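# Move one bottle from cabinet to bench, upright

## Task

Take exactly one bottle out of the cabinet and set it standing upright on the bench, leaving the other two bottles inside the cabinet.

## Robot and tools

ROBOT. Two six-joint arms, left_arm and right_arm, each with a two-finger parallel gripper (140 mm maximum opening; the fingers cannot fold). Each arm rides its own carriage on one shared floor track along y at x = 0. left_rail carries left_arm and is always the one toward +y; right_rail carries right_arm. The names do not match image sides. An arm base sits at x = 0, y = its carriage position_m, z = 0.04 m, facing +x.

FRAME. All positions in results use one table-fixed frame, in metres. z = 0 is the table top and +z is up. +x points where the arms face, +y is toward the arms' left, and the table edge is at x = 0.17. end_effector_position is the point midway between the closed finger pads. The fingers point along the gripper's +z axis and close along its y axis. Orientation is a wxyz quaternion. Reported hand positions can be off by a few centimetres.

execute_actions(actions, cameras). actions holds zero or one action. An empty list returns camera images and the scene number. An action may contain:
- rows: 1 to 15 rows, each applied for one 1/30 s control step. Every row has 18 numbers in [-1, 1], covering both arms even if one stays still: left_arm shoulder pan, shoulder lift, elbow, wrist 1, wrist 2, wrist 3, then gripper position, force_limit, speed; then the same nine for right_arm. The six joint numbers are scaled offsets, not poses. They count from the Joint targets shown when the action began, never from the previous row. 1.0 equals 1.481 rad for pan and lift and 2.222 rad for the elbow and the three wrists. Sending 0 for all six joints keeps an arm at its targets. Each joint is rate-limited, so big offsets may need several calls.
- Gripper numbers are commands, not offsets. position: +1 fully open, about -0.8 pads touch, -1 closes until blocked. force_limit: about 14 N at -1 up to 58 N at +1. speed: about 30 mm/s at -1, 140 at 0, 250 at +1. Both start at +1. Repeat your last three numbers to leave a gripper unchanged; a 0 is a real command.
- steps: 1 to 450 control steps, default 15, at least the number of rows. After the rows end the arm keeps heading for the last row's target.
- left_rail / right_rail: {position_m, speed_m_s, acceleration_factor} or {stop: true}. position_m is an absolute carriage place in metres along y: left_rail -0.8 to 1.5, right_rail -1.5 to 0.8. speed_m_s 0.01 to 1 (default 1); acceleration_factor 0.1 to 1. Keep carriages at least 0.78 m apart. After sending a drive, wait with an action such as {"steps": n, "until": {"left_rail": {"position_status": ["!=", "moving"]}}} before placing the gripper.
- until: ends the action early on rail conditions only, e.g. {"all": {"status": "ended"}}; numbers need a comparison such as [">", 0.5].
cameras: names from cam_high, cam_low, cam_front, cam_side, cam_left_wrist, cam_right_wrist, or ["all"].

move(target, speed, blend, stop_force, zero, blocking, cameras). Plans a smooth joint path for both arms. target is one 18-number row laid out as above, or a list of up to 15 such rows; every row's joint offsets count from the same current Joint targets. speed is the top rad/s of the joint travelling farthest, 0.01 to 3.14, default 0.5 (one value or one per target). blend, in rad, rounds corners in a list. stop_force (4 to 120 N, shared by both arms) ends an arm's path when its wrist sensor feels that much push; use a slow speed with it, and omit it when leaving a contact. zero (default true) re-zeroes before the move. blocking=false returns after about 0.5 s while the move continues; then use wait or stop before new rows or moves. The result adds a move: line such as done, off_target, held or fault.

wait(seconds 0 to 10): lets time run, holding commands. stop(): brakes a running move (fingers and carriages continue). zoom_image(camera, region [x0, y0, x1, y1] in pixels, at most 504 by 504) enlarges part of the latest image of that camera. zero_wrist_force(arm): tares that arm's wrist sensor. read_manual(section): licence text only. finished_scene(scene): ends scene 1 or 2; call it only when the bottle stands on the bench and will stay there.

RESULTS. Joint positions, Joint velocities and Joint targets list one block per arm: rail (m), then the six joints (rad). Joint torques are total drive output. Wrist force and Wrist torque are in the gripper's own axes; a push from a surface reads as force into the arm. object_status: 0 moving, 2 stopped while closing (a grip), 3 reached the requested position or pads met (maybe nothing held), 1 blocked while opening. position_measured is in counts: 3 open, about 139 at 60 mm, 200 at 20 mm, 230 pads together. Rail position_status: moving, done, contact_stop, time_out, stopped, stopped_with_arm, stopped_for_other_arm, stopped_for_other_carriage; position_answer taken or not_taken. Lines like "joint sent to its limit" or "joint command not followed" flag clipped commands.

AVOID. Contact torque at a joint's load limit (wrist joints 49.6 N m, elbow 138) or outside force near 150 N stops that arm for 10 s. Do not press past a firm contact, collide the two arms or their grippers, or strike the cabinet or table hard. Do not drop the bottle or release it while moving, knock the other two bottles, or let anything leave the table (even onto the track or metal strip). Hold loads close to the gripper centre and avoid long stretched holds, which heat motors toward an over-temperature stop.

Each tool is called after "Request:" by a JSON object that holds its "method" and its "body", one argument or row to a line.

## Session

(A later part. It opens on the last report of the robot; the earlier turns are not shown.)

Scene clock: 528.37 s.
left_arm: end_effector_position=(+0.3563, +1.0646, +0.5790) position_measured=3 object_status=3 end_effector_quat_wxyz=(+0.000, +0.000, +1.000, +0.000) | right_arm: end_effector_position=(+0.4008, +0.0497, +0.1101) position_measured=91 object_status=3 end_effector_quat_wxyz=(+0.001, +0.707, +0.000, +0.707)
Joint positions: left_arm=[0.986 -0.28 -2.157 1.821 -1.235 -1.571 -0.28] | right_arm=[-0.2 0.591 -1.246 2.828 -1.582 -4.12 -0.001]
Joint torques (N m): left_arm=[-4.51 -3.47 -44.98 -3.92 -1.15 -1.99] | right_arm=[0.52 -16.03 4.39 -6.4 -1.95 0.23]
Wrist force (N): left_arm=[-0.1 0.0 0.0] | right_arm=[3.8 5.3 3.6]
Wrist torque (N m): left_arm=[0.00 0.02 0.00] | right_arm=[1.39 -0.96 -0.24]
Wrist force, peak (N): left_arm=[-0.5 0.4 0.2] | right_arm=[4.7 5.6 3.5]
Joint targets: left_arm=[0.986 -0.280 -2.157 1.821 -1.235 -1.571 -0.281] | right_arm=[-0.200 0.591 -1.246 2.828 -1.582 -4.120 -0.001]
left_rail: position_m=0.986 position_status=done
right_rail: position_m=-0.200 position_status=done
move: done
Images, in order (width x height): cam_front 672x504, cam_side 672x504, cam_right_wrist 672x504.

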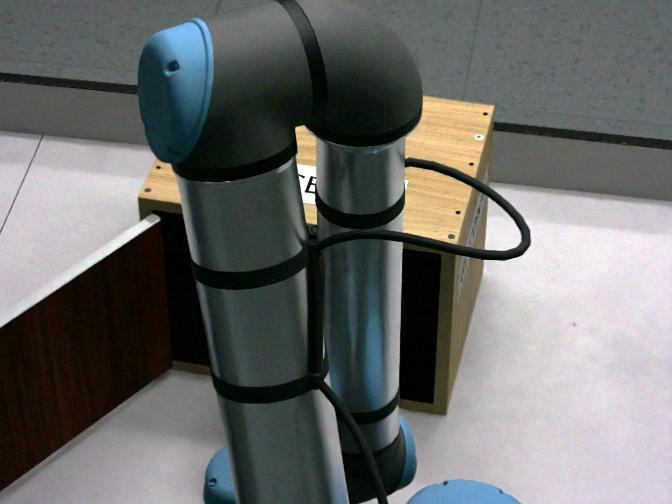

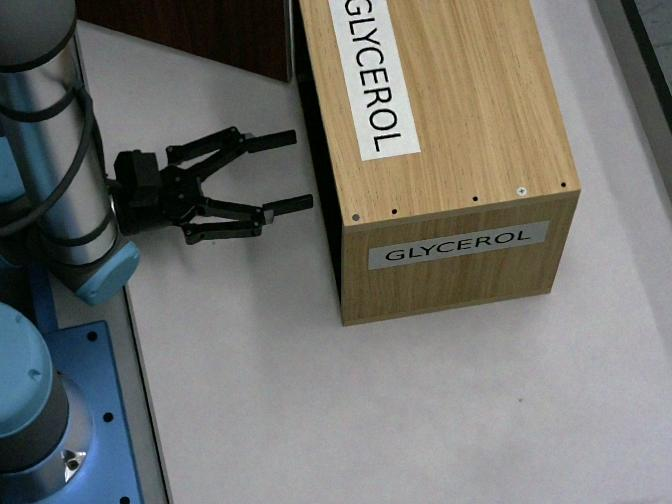

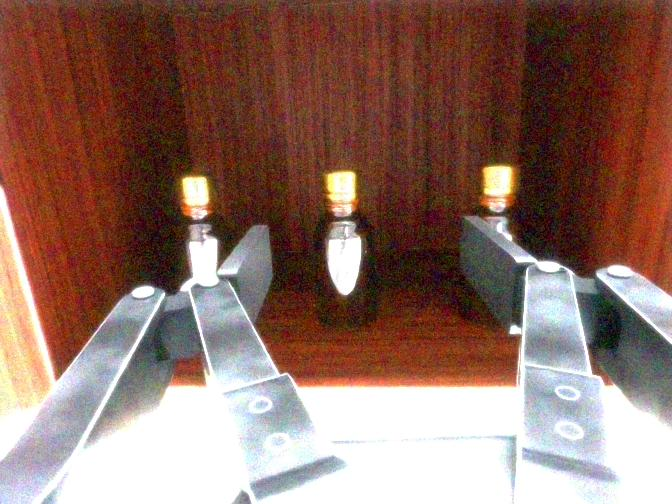

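Request:
{"method": "move", "body": {
  "target": [0,0,0,0,0,0,1,1,1,0.0020,0.1167,-0.0107,-0.0671,0.0007,0,0.0,-0.3,0],
  "speed": 0.2,
  "stop_force": 15,
  "cameras": ["cam_right_wrist"]
}}

Request:
{"method": "zoom_image", "body": {
  "camera": "cam_right_wrist",
  "region": [130, 60, 580, 380]
}}

Scene clock: 571.40 s.
left_arm: end_effector_position=(+0.3563, +1.0646, +0.5790) position_measured=3 object_status=3 end_effector_quat_wxyz=(+0.000, +0.000, +1.000, +0.000) | right_arm: end_effector_position=(+0.4101, +0.0571, +0.0751) position_measured=129 object_status=3 end_effector_quat_wxyz=(+0.000, +0.707, +0.000, +0.707)
Joint positions: left_arm=[0.986 -0.28 -2.157 1.821 -1.235 -1.571 -0.28] | right_arm=[-0.2 0.594 -1.073 2.804 -1.732 -4.119 -0.001]
Joint torques (N m): left_arm=[-3.4 -1.7 -45.18 -3.89 -0.62 -2.11] | right_arm=[20.27 -22.9 -3.2 -6.59 2.27 0.18]
Wrist force (N): left_arm=[-0.1 0.4 0.1] | right_arm=[4.1 5.3 3.7]
Wrist torque (N m): left_arm=[0.09 0.01 0.00] | right_arm=[1.37 -1.07 -0.26]
Wrist force, peak (N): left_arm=[-0.3 0.6 -0.3] | right_arm=[4.3 5.9 3.5]
Joint targets: left_arm=[0.986 -0.280 -2.157 1.821 -1.235 -1.571 -0.281] | right_arm=[-0.200 0.594 -1.073 2.804 -1.732 -4.119 -0.001]
left_rail: position_m=0.986 position_status=done
right_rail: position_m=-0.200 position_status=done
move: done
Images, in order (width x height): cam_right_wrist 672x504.

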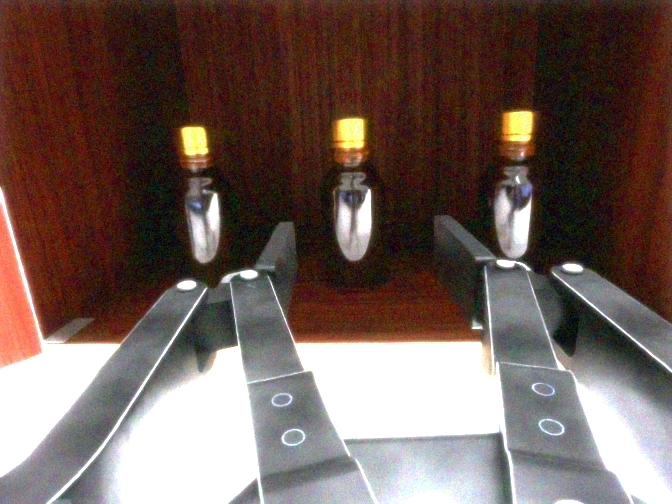

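Scaled by 1.120 from the camera's 672x504 image, which has a finer 960x720 frame.

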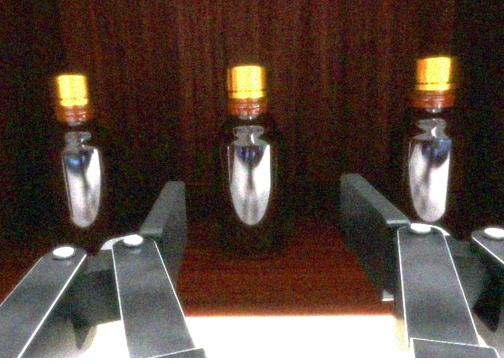

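Request:
{"method": "move", "body": {
  "target": [
    [0,0,0,0,0,0,1,1,1,-0.0866,-0.0105,-0.0200,0.0274,-0.0593,0,0.0,-0.3,0],
    [0,0,0,0,0,0,1,1,1,-0.1489,-0.0168,-0.0474,0.0590,-0.1008,0,0.0,-0.3,0]
  ],
  "speed": [0.12,0.1],
  "blend": [0.02,0],
  "stop_force": 10,
  "cameras": ["cam_right_wrist","cam_side"]
}}

Request:
{"method": "zoom_image", "body": {
  "camera": "cam_right_wrist",
  "region": [130, 60, 580, 380]
}}

Scene clock: 593.00 s.
left_arm: end_effector_position=(+0.3563, +1.0646, +0.5790) position_measured=3 object_status=3 end_effector_quat_wxyz=(+0.000, +0.000, +1.000, +0.000) | right_arm: end_effector_position=(+0.5210, +0.0589, +0.0749) position_measured=129 object_status=3 end_effector_quat_wxyz=(-0.001, +0.707, +0.002, +0.707)
Joint positions: left_arm=[0.986 -0.28 -2.157 1.821 -1.235 -1.571 -0.28] | right_arm=[-0.2 0.373 -1.098 2.699 -1.6 -4.343 -0.001]
Joint torques (N m): left_arm=[-3.97 1.46 -45.81 -3.18 -1.05 -1.84] | right_arm=[-18.15 -53.33 -10.16 0.59 -2.27 0.37]
Wrist force (N): left_arm=[0.0 -0.1 0.1] | right_arm=[4.1 5.4 3.9]
Wrist torque (N m): left_arm=[-0.02 0.01 0.01] | right_arm=[1.39 -1.09 -0.23]
Wrist force, peak (N): left_arm=[-0.6 0.5 -0.1] | right_arm=[4.4 5.9 3.6]
Joint targets: left_arm=[0.986 -0.280 -2.157 1.821 -1.235 -1.571 -0.281] | right_arm=[-0.200 0.373 -1.098 2.699 -1.600 -4.343 -0.001]
left_rail: position_m=0.986 position_status=done
right_rail: position_m=-0.200 position_status=done
move: done
Images, in order (width x height): cam_side 672x504, cam_right_wrist 672x504.

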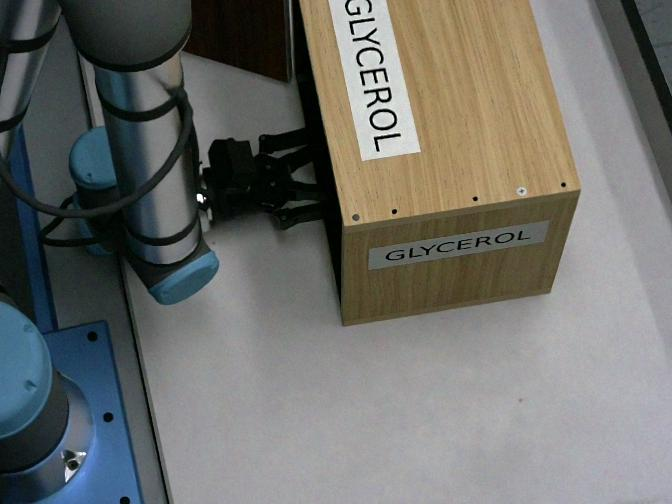

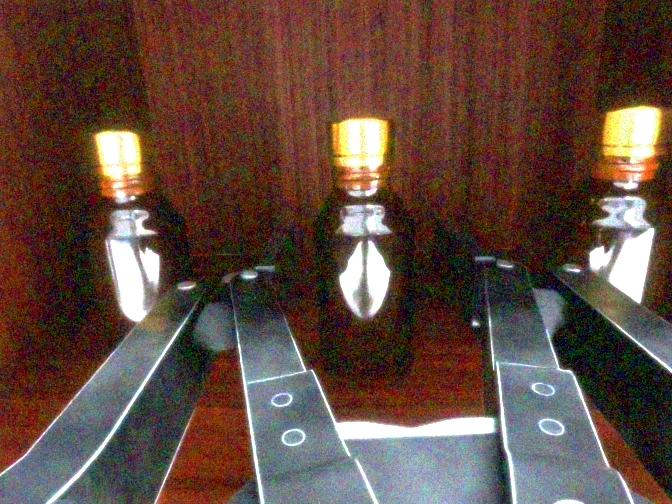

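Scaled by 1.120 from the camera's 672x504 image, which has a finer 960x720 frame.

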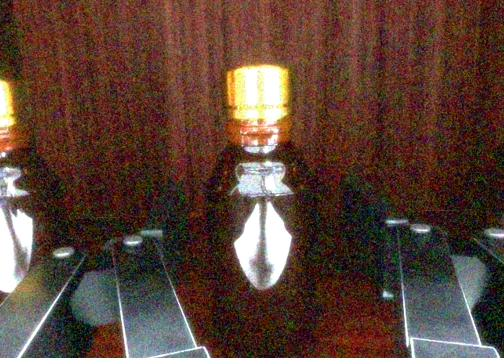

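Request:
{"method": "execute_actions", "body": {
  "actions": [
    {"rows":[[0,0,0,0,0,0,1,1,1,0,0,0,0,0,0,-1,-0.3,-1]],"steps":75}
  ],
  "cameras": ["cam_right_wrist"]
}}

Scene clock: 605.00 s.
left_arm: end_effector_position=(+0.3563, +1.0646, +0.5790) position_measured=3 object_status=3 end_effector_quat_wxyz=(+0.000, +0.000, +1.000, +0.000) | right_arm: end_effector_position=(+0.5210, +0.0589, +0.0749) position_measured=162 object_status=2 end_effector_quat_wxyz=(-0.001, +0.707, +0.002, +0.707)
Joint positions: left_arm=[0.986 -0.28 -2.157 1.821 -1.235 -1.571 -0.28] | right_arm=[-0.2 0.373 -1.098 2.699 -1.6 -4.343 -0.001]
Joint torques (N m): left_arm=[-0.2 -3.62 -44.67 -3.55 -0.76 -2.02] | right_arm=[-18.13 -28.76 6.32 0.39 4.06 0.14]
Wrist force (N): left_arm=[0.2 0.1 -0.1] | right_arm=[8.2 -0.1 2.6]
Wrist torque (N m): left_arm=[0.04 -0.05 0.00] | right_arm=[1.41 -1.01 -0.07]
Wrist force, peak (N): left_arm=[-0.5 0.5 0.1] | right_arm=[9.6 -0.1 2.0]
Joint targets: left_arm=[0.986 -0.280 -2.157 1.821 -1.235 -1.571 -0.281] | right_arm=[-0.200 0.373 -1.098 2.699 -1.600 -4.343 -0.001]
left_rail: position_m=0.986 position_status=done
right_rail: position_m=-0.200 position_status=done
Images, in order (width x height): cam_right_wrist 672x504.

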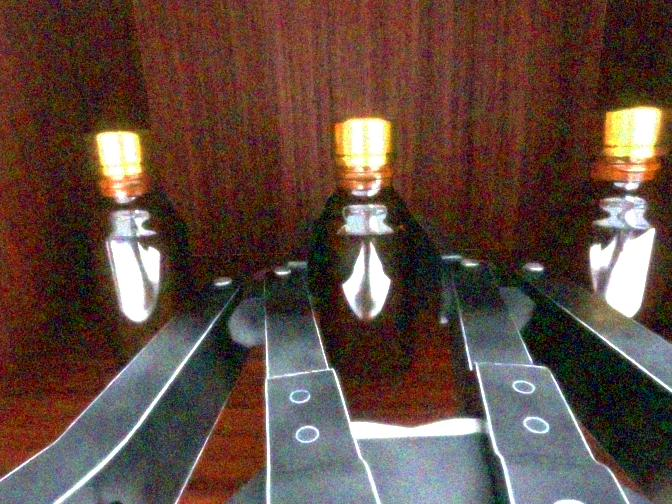

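Request:
{"method": "move", "body": {
  "target": [0,0,0,0,0,0,1,1,1,0,-0.0515,0.0008,0.0330,0,0,-1,-0.3,-1],
  "speed": 0.1,
  "cameras": ["cam_right_wrist"]
}}

Scene clock: 654.00 s.
left_arm: end_effector_position=(+0.3563, +1.0646, +0.5790) position_measured=3 object_status=3 end_effector_quat_wxyz=(+0.000, +0.000, +1.000, +0.000) | right_arm: end_effector_position=(+0.5213, +0.0590, +0.0952) position_measured=162 object_status=2 end_effector_quat_wxyz=(-0.001, +0.707, +0.002, +0.707)
Joint positions: left_arm=[0.986 -0.28 -2.157 1.821 -1.235 -1.571 -0.28] | right_arm=[-0.2 0.373 -1.174 2.7 -1.527 -4.343 -0.001]
Joint torques (N m): left_arm=[-2.87 -3.06 -46.32 -3.35 -0.98 -1.84] | right_arm=[-15.7 -51.82 -0.06 -0.39 -1.86 -0.02]
Wrist force (N): left_arm=[-0.2 0.0 0.0] | right_arm=[1.5 5.5 3.9]
Wrist torque (N m): left_arm=[0.00 0.04 0.01] | right_arm=[1.46 -1.13 -0.23]
Wrist force, peak (N): left_arm=[0.1 0.6 -0.1] | right_arm=[8.6 0.4 2.6]
Joint targets: left_arm=[0.986 -0.280 -2.157 1.821 -1.235 -1.571 -0.281] | right_arm=[-0.200 0.373 -1.174 2.700 -1.527 -4.343 -0.001]
left_rail: position_m=0.986 position_status=done
right_rail: position_m=-0.200 position_status=done
move: done
Images, in order (width x height): cam_right_wrist 672x504.

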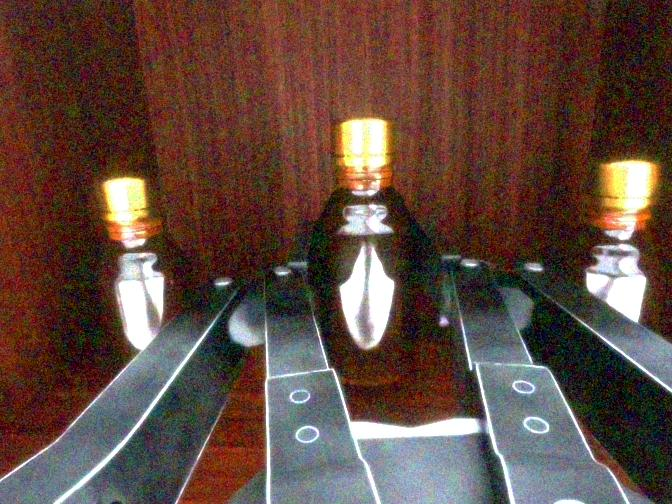

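Request:
{"method": "move", "body": {
  "target": [
    [0,0,0,0,0,0,1,1,1,0.0626,-0.0016,0.0279,-0.0265,0.0415,0,-1,-0.3,-1],
    [0,0,0,0,0,0,1,1,1,0.1519,0.0016,0.0481,-0.0487,0.1010,0,-1,-0.3,-1],
    [0,0,0,0,0,0,1,1,1,0.2500,0.0037,0.0545,-0.0565,0.1683,0,-1,-0.3,-1]
  ],
  "speed": [0.1,0.15,0.2],
  "blend": [0.03,0.03,0],
  "stop_force": 15,
  "cameras": ["cam_right_wrist","cam_side","cam_front"]
}}

Scene clock: 665.03 s.
left_arm: end_effector_position=(+0.3563, +1.0646, +0.5790) position_measured=3 object_status=3 end_effector_quat_wxyz=(+0.000, +0.000, +1.000, +0.000) | right_arm: end_effector_position=(+0.3647, +0.0588, +0.0950) position_measured=162 object_status=2 end_effector_quat_wxyz=(+0.001, +0.707, +0.001, +0.707)
Joint positions: left_arm=[0.986 -0.28 -2.157 1.821 -1.235 -1.571 -0.28] | right_arm=[-0.2 0.743 -1.169 2.822 -1.653 -3.969 -0.001]
Joint torques (N m): left_arm=[-2.41 -4.51 -46.06 -3.48 -0.99 -1.96] | right_arm=[19.35 -19.78 7.71 -7.15 2.13 -0.05]
Wrist force (N): left_arm=[-0.3 0.0 -0.1] | right_arm=[1.5 5.4 4.1]
Wrist torque (N m): left_arm=[0.00 0.07 0.01] | right_arm=[1.46 -1.10 -0.26]
Wrist force, peak (N): left_arm=[-0.3 0.1 -0.4] | right_arm=[1.5 5.7 4.9]
Joint targets: left_arm=[0.986 -0.280 -2.157 1.821 -1.235 -1.571 -0.281] | right_arm=[-0.200 0.743 -1.169 2.822 -1.653 -3.969 -0.001]
left_rail: position_m=0.986 position_status=done
right_rail: position_m=-0.200 position_status=done
move: done
Images, in order (width x height): cam_front 672x504, cam_side 672x504, cam_right_wrist 672x504.

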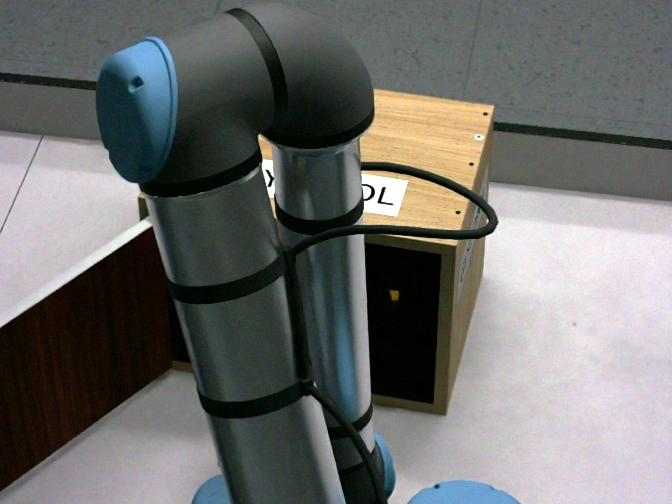

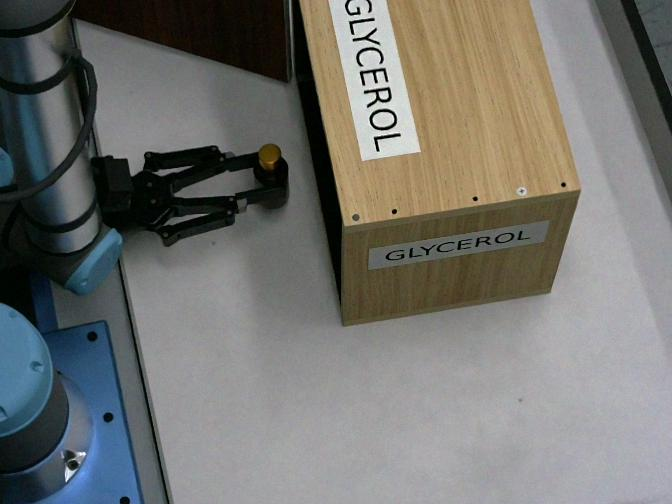

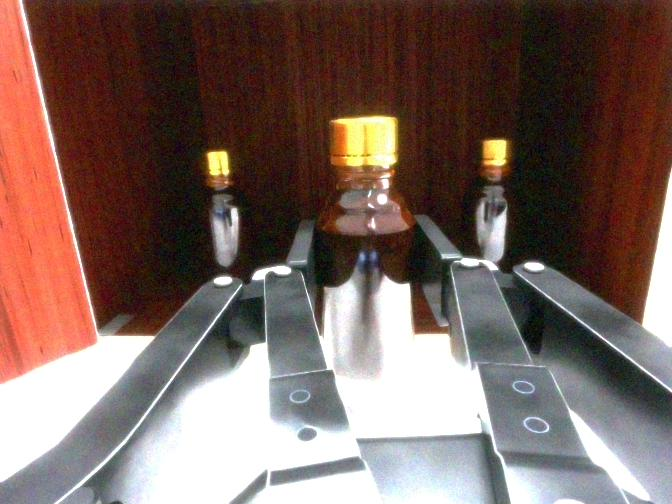

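Request:
{"method": "execute_actions", "body": {
  "actions": [
    {"right_rail":{"position_m":-0.6,"speed_m_s":0.5,"acceleration_factor":0.5},"steps":150,"until":{"right_rail":{"position_status":["!=","moving"]}}}
  ],
  "cameras": ["cam_right_wrist","cam_side"]
}}

Scene clock: 698.43 s.
left_arm: end_effector_position=(+0.3563, +1.0646, +0.5790) position_measured=3 object_status=3 end_effector_quat_wxyz=(+0.000, +0.000, +1.000, +0.000) | right_arm: end_effector_position=(+0.3647, -0.3412, +0.0950) position_measured=162 object_status=2 end_effector_quat_wxyz=(+0.001, +0.707, +0.001, +0.707)
Joint positions: left_arm=[0.986 -0.28 -2.157 1.821 -1.235 -1.571 -0.281] | right_arm=[-0.6 0.743 -1.169 2.822 -1.653 -3.969 -0.001]
Joint torques (N m): left_arm=[-4.73 -5.76 -44.59 -3.44 -1.1 -2.68] | right_arm=[15.54 -36.34 -6.76 -1.26 -0.24 -0.01]
Wrist force (N): left_arm=[-0.2 0.4 -0.1] | right_arm=[1.4 5.1 3.5]
Wrist torque (N m): left_arm=[0.08 0.04 0.01] | right_arm=[1.39 -1.06 -0.26]
Wrist force, peak (N): left_arm=[-0.5 0.3 -0.2] | right_arm=[1.5 7.3 3.7]
Joint targets: left_arm=[0.986 -0.280 -2.157 1.821 -1.235 -1.571 -0.281] | right_arm=[-0.600 0.743 -1.169 2.822 -1.653 -3.969 -0.001]
Tool commands: left_gripper/position=+1.0 left_gripper/force_limit=+1.0 left_gripper/speed=+1.0 right_gripper/position=-1.0 right_gripper/force_limit=-0.3 right_gripper/speed=-1.0
left_rail: position_m=0.986 position_status=done
right_rail: position_m=-0.600 speed_m_s=0.50 position_status=done
Images, in order (width x height): cam_side 672x504, cam_right_wrist 672x504.

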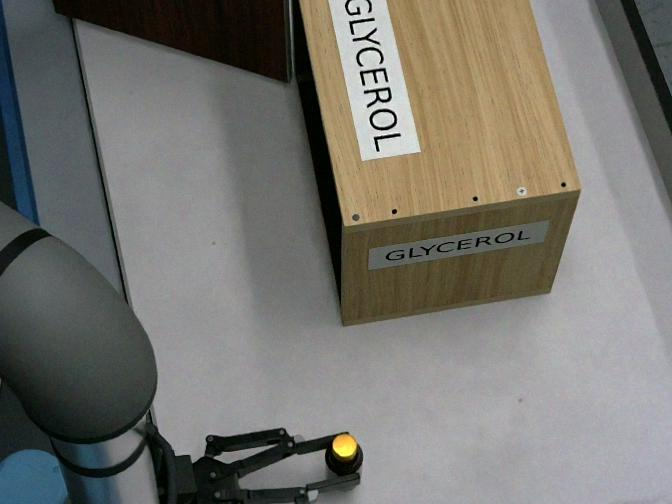

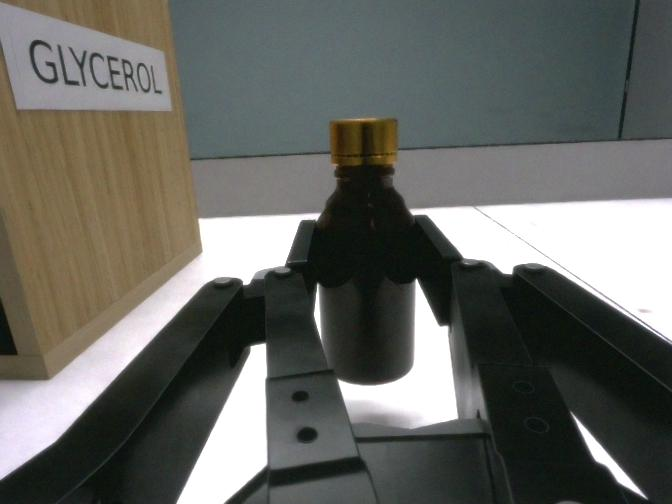

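Request:
{"method": "move", "body": {
  "target": [
    [0,0,0,0,0,0,1,1,1,-0.3228,0.0164,-0.1224,0.1115,-0.2153,0,-1,-0.3,-1],
    [0,0,0,0,0,0,1,1,1,-0.3228,0.0692,-0.1236,0.0775,-0.2153,0,-1,-0.3,-1]
  ],
  "speed": [0.25,0.1],
  "blend": [0.01,0],
  "stop_force": 12,
  "cameras": ["cam_right_wrist","cam_side","cam_high"]
}}

Scene clock: 718.63 s.
left_arm: end_effector_position=(+0.3563, +1.0646, +0.5790) position_measured=3 object_status=3 end_effector_quat_wxyz=(+0.000, +0.000, +1.000, +0.000) | right_arm: end_effector_position=(+0.6303, -0.3407, +0.0678) position_measured=162 object_status=2 end_effector_quat_wxyz=(+0.000, +0.707, +0.001, +0.707)
Joint positions: left_arm=[0.986 -0.28 -2.157 1.821 -1.235 -1.571 -0.281] | right_arm=[-0.6 0.265 -1.066 2.547 -1.48 -4.447 -0.001]
Joint torques (N m): left_arm=[-4.31 -5.01 -46.88 -3.13 -0.98 -2.43] | right_arm=[-18.83 -36.47 -16.6 -8.02 -2.34 -0.15]
Wrist force (N): left_arm=[-0.1 0.4 -0.3] | right_arm=[1.2 5.4 3.5]
Wrist torque (N m): left_arm=[0.08 0.02 0.01] | right_arm=[1.41 -1.08 -0.25]
Wrist force, peak (N): left_arm=[-0.3 0.6 0.0] | right_arm=[1.4 6.2 5.6]
Joint targets: left_arm=[0.986 -0.280 -2.157 1.821 -1.235 -1.571 -0.281] | right_arm=[-0.600 0.265 -1.066 2.547 -1.480 -4.447 -0.001]
left_rail: position_m=0.986 position_status=done
right_rail: position_m=-0.600 speed_m_s=0.50 position_status=done
move: done
Images, in order (width x height): cam_high 672x504, cam_side 672x504, cam_right_wrist 672x504.

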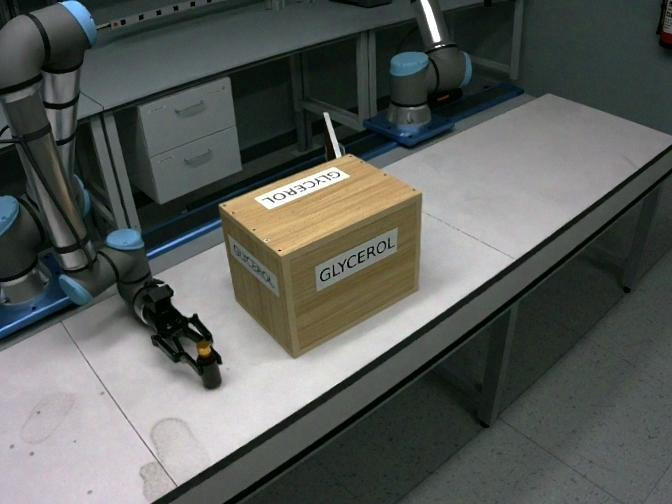

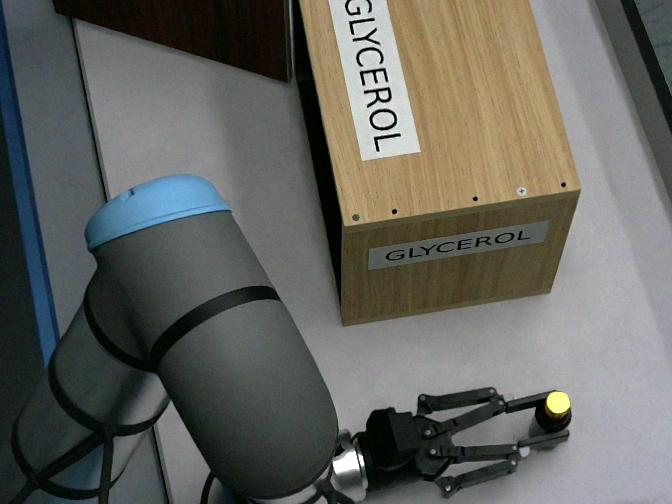

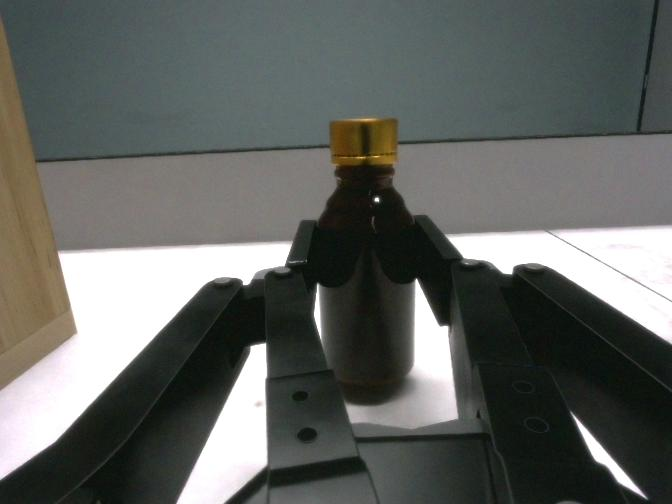

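Request:
{"method": "move", "body": {
  "target": [0,0,0,0,0,0,1,1,1,0,0.0272,-0.0012,-0.0173,0,0,-1,-0.3,-1],
  "speed": 0.02,
  "stop_force": 4,
  "cameras": ["cam_right_wrist"]
}}

Request:
{"method": "zoom_image", "body": {
  "camera": "cam_right_wrist",
  "region": [250, 330, 490, 430]
}}

Scene clock: 728.30 s.
left_arm: end_effector_position=(+0.3563, +1.0646, +0.5790) position_measured=3 object_status=3 end_effector_quat_wxyz=(+0.000, +0.000, +1.000, +0.000) | right_arm: end_effector_position=(+0.6304, -0.3407, +0.0571) position_measured=162 object_status=2 end_effector_quat_wxyz=(+0.000, +0.707, +0.001, +0.707)
Joint positions: left_arm=[0.986 -0.28 -2.157 1.821 -1.235 -1.571 -0.281] | right_arm=[-0.6 0.265 -1.034 2.545 -1.511 -4.447 -0.001]
Joint torques (N m): left_arm=[-0.57 -2.67 -43.64 -3.41 -1.11 -2.29] | right_arm=[-17.18 -62.54 0.62 -0.18 -1.67 0.02]
Wrist force (N): left_arm=[-0.2 0.1 -0.3] | right_arm=[3.6 5.5 3.7]
Wrist torque (N m): left_arm=[0.03 0.03 0.01] | right_arm=[1.45 -1.04 -0.30]
Wrist force, peak (N): left_arm=[-0.4 0.3 0.4] | right_arm=[9.2 5.9 2.5]
Joint targets: left_arm=[0.986 -0.280 -2.157 1.821 -1.235 -1.571 -0.281] | right_arm=[-0.600 0.265 -1.034 2.545 -1.511 -4.447 -0.001]
left_rail: position_m=0.986 position_status=done
right_rail: position_m=-0.600 speed_m_s=0.50 position_status=done
move: contact (right_arm)
Images, in order (width x height): cam_right_wrist 672x504.

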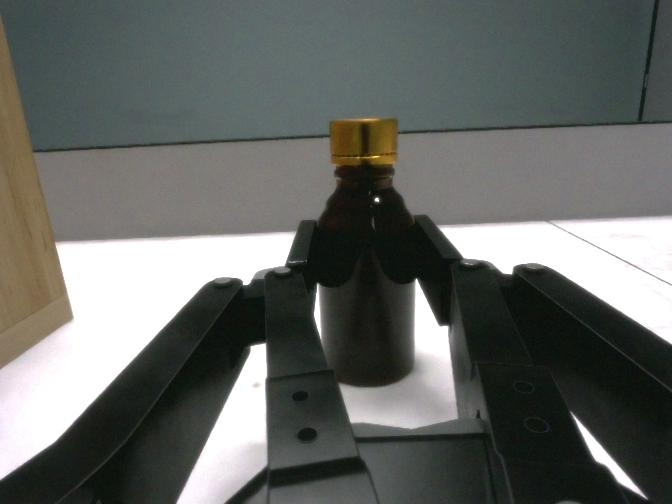

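Scaled by 2.100 from the camera's 672x504 image, which has a finer 960x720 frame.

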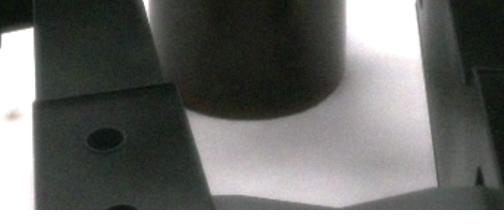

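Request:
{"method": "execute_actions", "body": {
  "actions": [
    {"rows":[[0,0,0,0,0,0,1,1,1,0,0,0,0,0,0,0.2,-0.3,-1]],"steps":60}
  ],
  "cameras": ["cam_right_wrist"]
}}

Scene clock: 735.20 s.
left_arm: end_effector_position=(+0.3563, +1.0646, +0.5790) position_measured=3 object_status=3 end_effector_quat_wxyz=(+0.000, +0.000, +1.000, +0.000) | right_arm: end_effector_position=(+0.6304, -0.3407, +0.0571) position_measured=104 object_status=3 end_effector_quat_wxyz=(+0.000, +0.707, +0.001, +0.707)
Joint positions: left_arm=[0.986 -0.28 -2.157 1.821 -1.235 -1.571 -0.281] | right_arm=[-0.6 0.265 -1.034 2.545 -1.511 -4.447 -0.001]
Joint torques (N m): left_arm=[-1.22 -4.18 -44.04 -3.01 -1.21 -2.75] | right_arm=[-11.82 -60.33 -0.51 -6.3 1.96 0.02]
Wrist force (N): left_arm=[-0.2 0.1 -0.3] | right_arm=[3.4 5.4 3.4]
Wrist torque (N m): left_arm=[0.01 0.03 0.00] | right_arm=[1.44 -0.89 -0.25]
Wrist force, peak (N): left_arm=[-0.4 0.1 0.4] | right_arm=[4.0 5.7 3.7]
Joint targets: left_arm=[0.986 -0.280 -2.157 1.821 -1.235 -1.571 -0.281] | right_arm=[-0.600 0.265 -1.034 2.545 -1.511 -4.447 -0.001]
left_rail: position_m=0.986 position_status=done
right_rail: position_m=-0.600 speed_m_s=0.50 position_status=done
Images, in order (width x height): cam_right_wrist 672x504.

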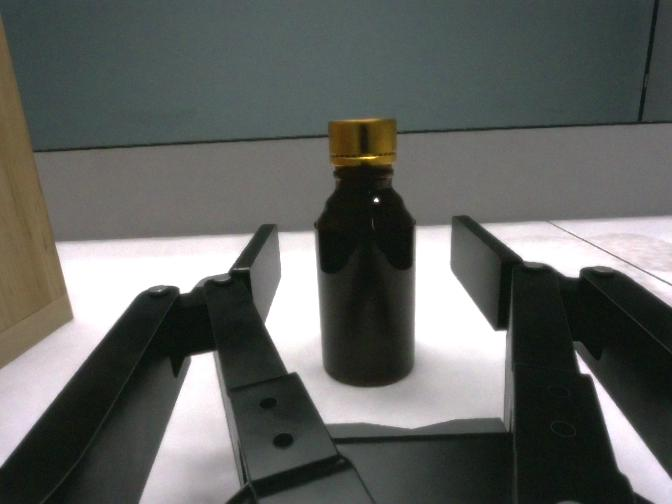

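Request:
{"method": "move", "body": {
  "target": [
    [0,0,0,0,0,0,1,1,1,0,-0.1423,0.0013,0.0936,0,0,0.2,-0.3,-1],
    [0,0,0,0,0,0,1,1,1,0,-0.3020,-0.0136,0.2149,0,0,0.2,-0.3,-1]
  ],
  "speed": [0.15,0.3],
  "blend": [0.03,0],
  "cameras": ["cam_right_wrist","cam_side","cam_high","cam_front"]
}}

Scene clock: 745.47 s.
left_arm: end_effector_position=(+0.3563, +1.0646, +0.5790) position_measured=3 object_status=3 end_effector_quat_wxyz=(+0.000, +0.000, +1.000, +0.000) | right_arm: end_effector_position=(+0.6302, -0.3408, +0.2203) position_measured=104 object_status=3 end_effector_quat_wxyz=(+0.000, +0.707, +0.001, +0.707)
Joint positions: left_arm=[0.986 -0.28 -2.157 1.821 -1.235 -1.571 -0.281] | right_arm=[-0.6 0.265 -1.481 2.515 -1.034 -4.447 -0.001]
Joint torques (N m): left_arm=[-1.55 -4.99 -45.12 -2.6 -0.96 -2.74] | right_arm=[-5.92 -46.82 -36.55 0.34 1.9 0.01]
Wrist force (N): left_arm=[0.0 0.0 0.0] | right_arm=[4.1 5.5 3.3]
Wrist torque (N m): left_arm=[0.00 -0.01 0.00] | right_arm=[1.39 -1.04 -0.25]
Wrist force, peak (N): left_arm=[-0.5 0.4 -0.1] | right_arm=[4.9 5.6 3.1]
Joint targets: left_arm=[0.986 -0.280 -2.157 1.821 -1.235 -1.571 -0.281] | right_arm=[-0.600 0.265 -1.482 2.515 -1.033 -4.447 -0.001]
left_rail: position_m=0.986 position_status=done
right_rail: position_m=-0.600 speed_m_s=0.50 position_status=done
move: done
Images, in order (width x height): cam_high 672x504, cam_front 672x504, cam_side 672x504, cam_right_wrist 672x504.

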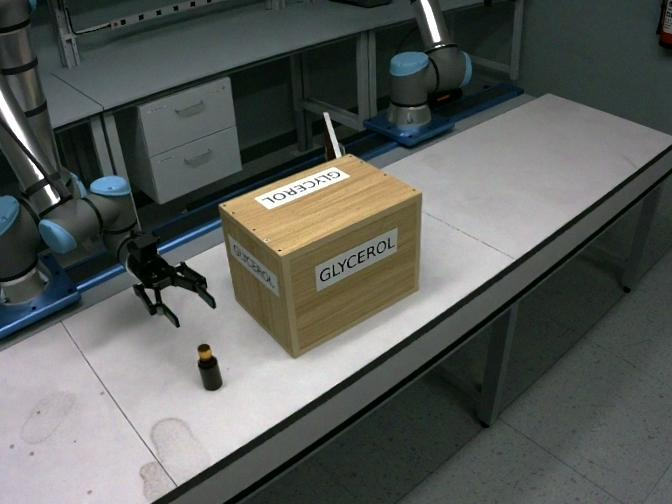

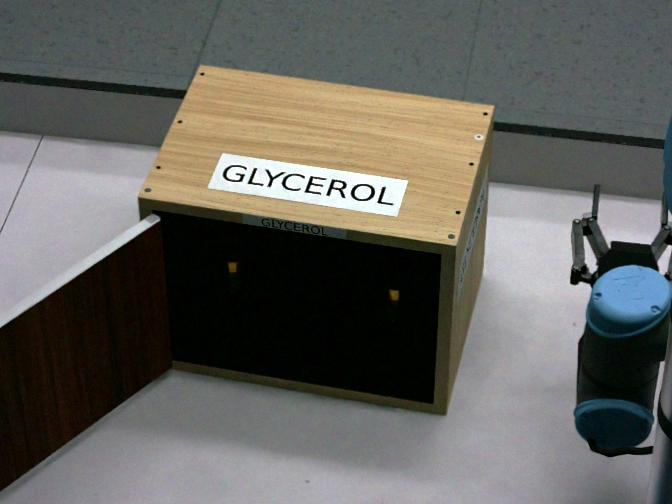

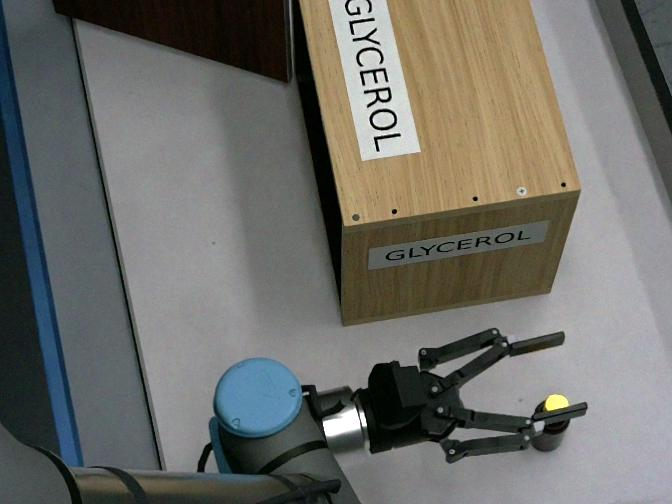

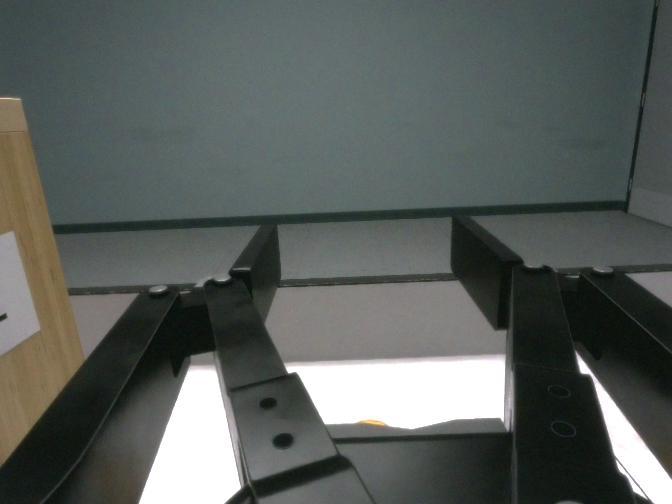

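Bottle stands on the bench, the other two remain upright in the cabinet, and the arms are clear.

Request:
{"method": "finished_scene", "body": {
  "scene": 1
}}

The scene is finished: the task was done.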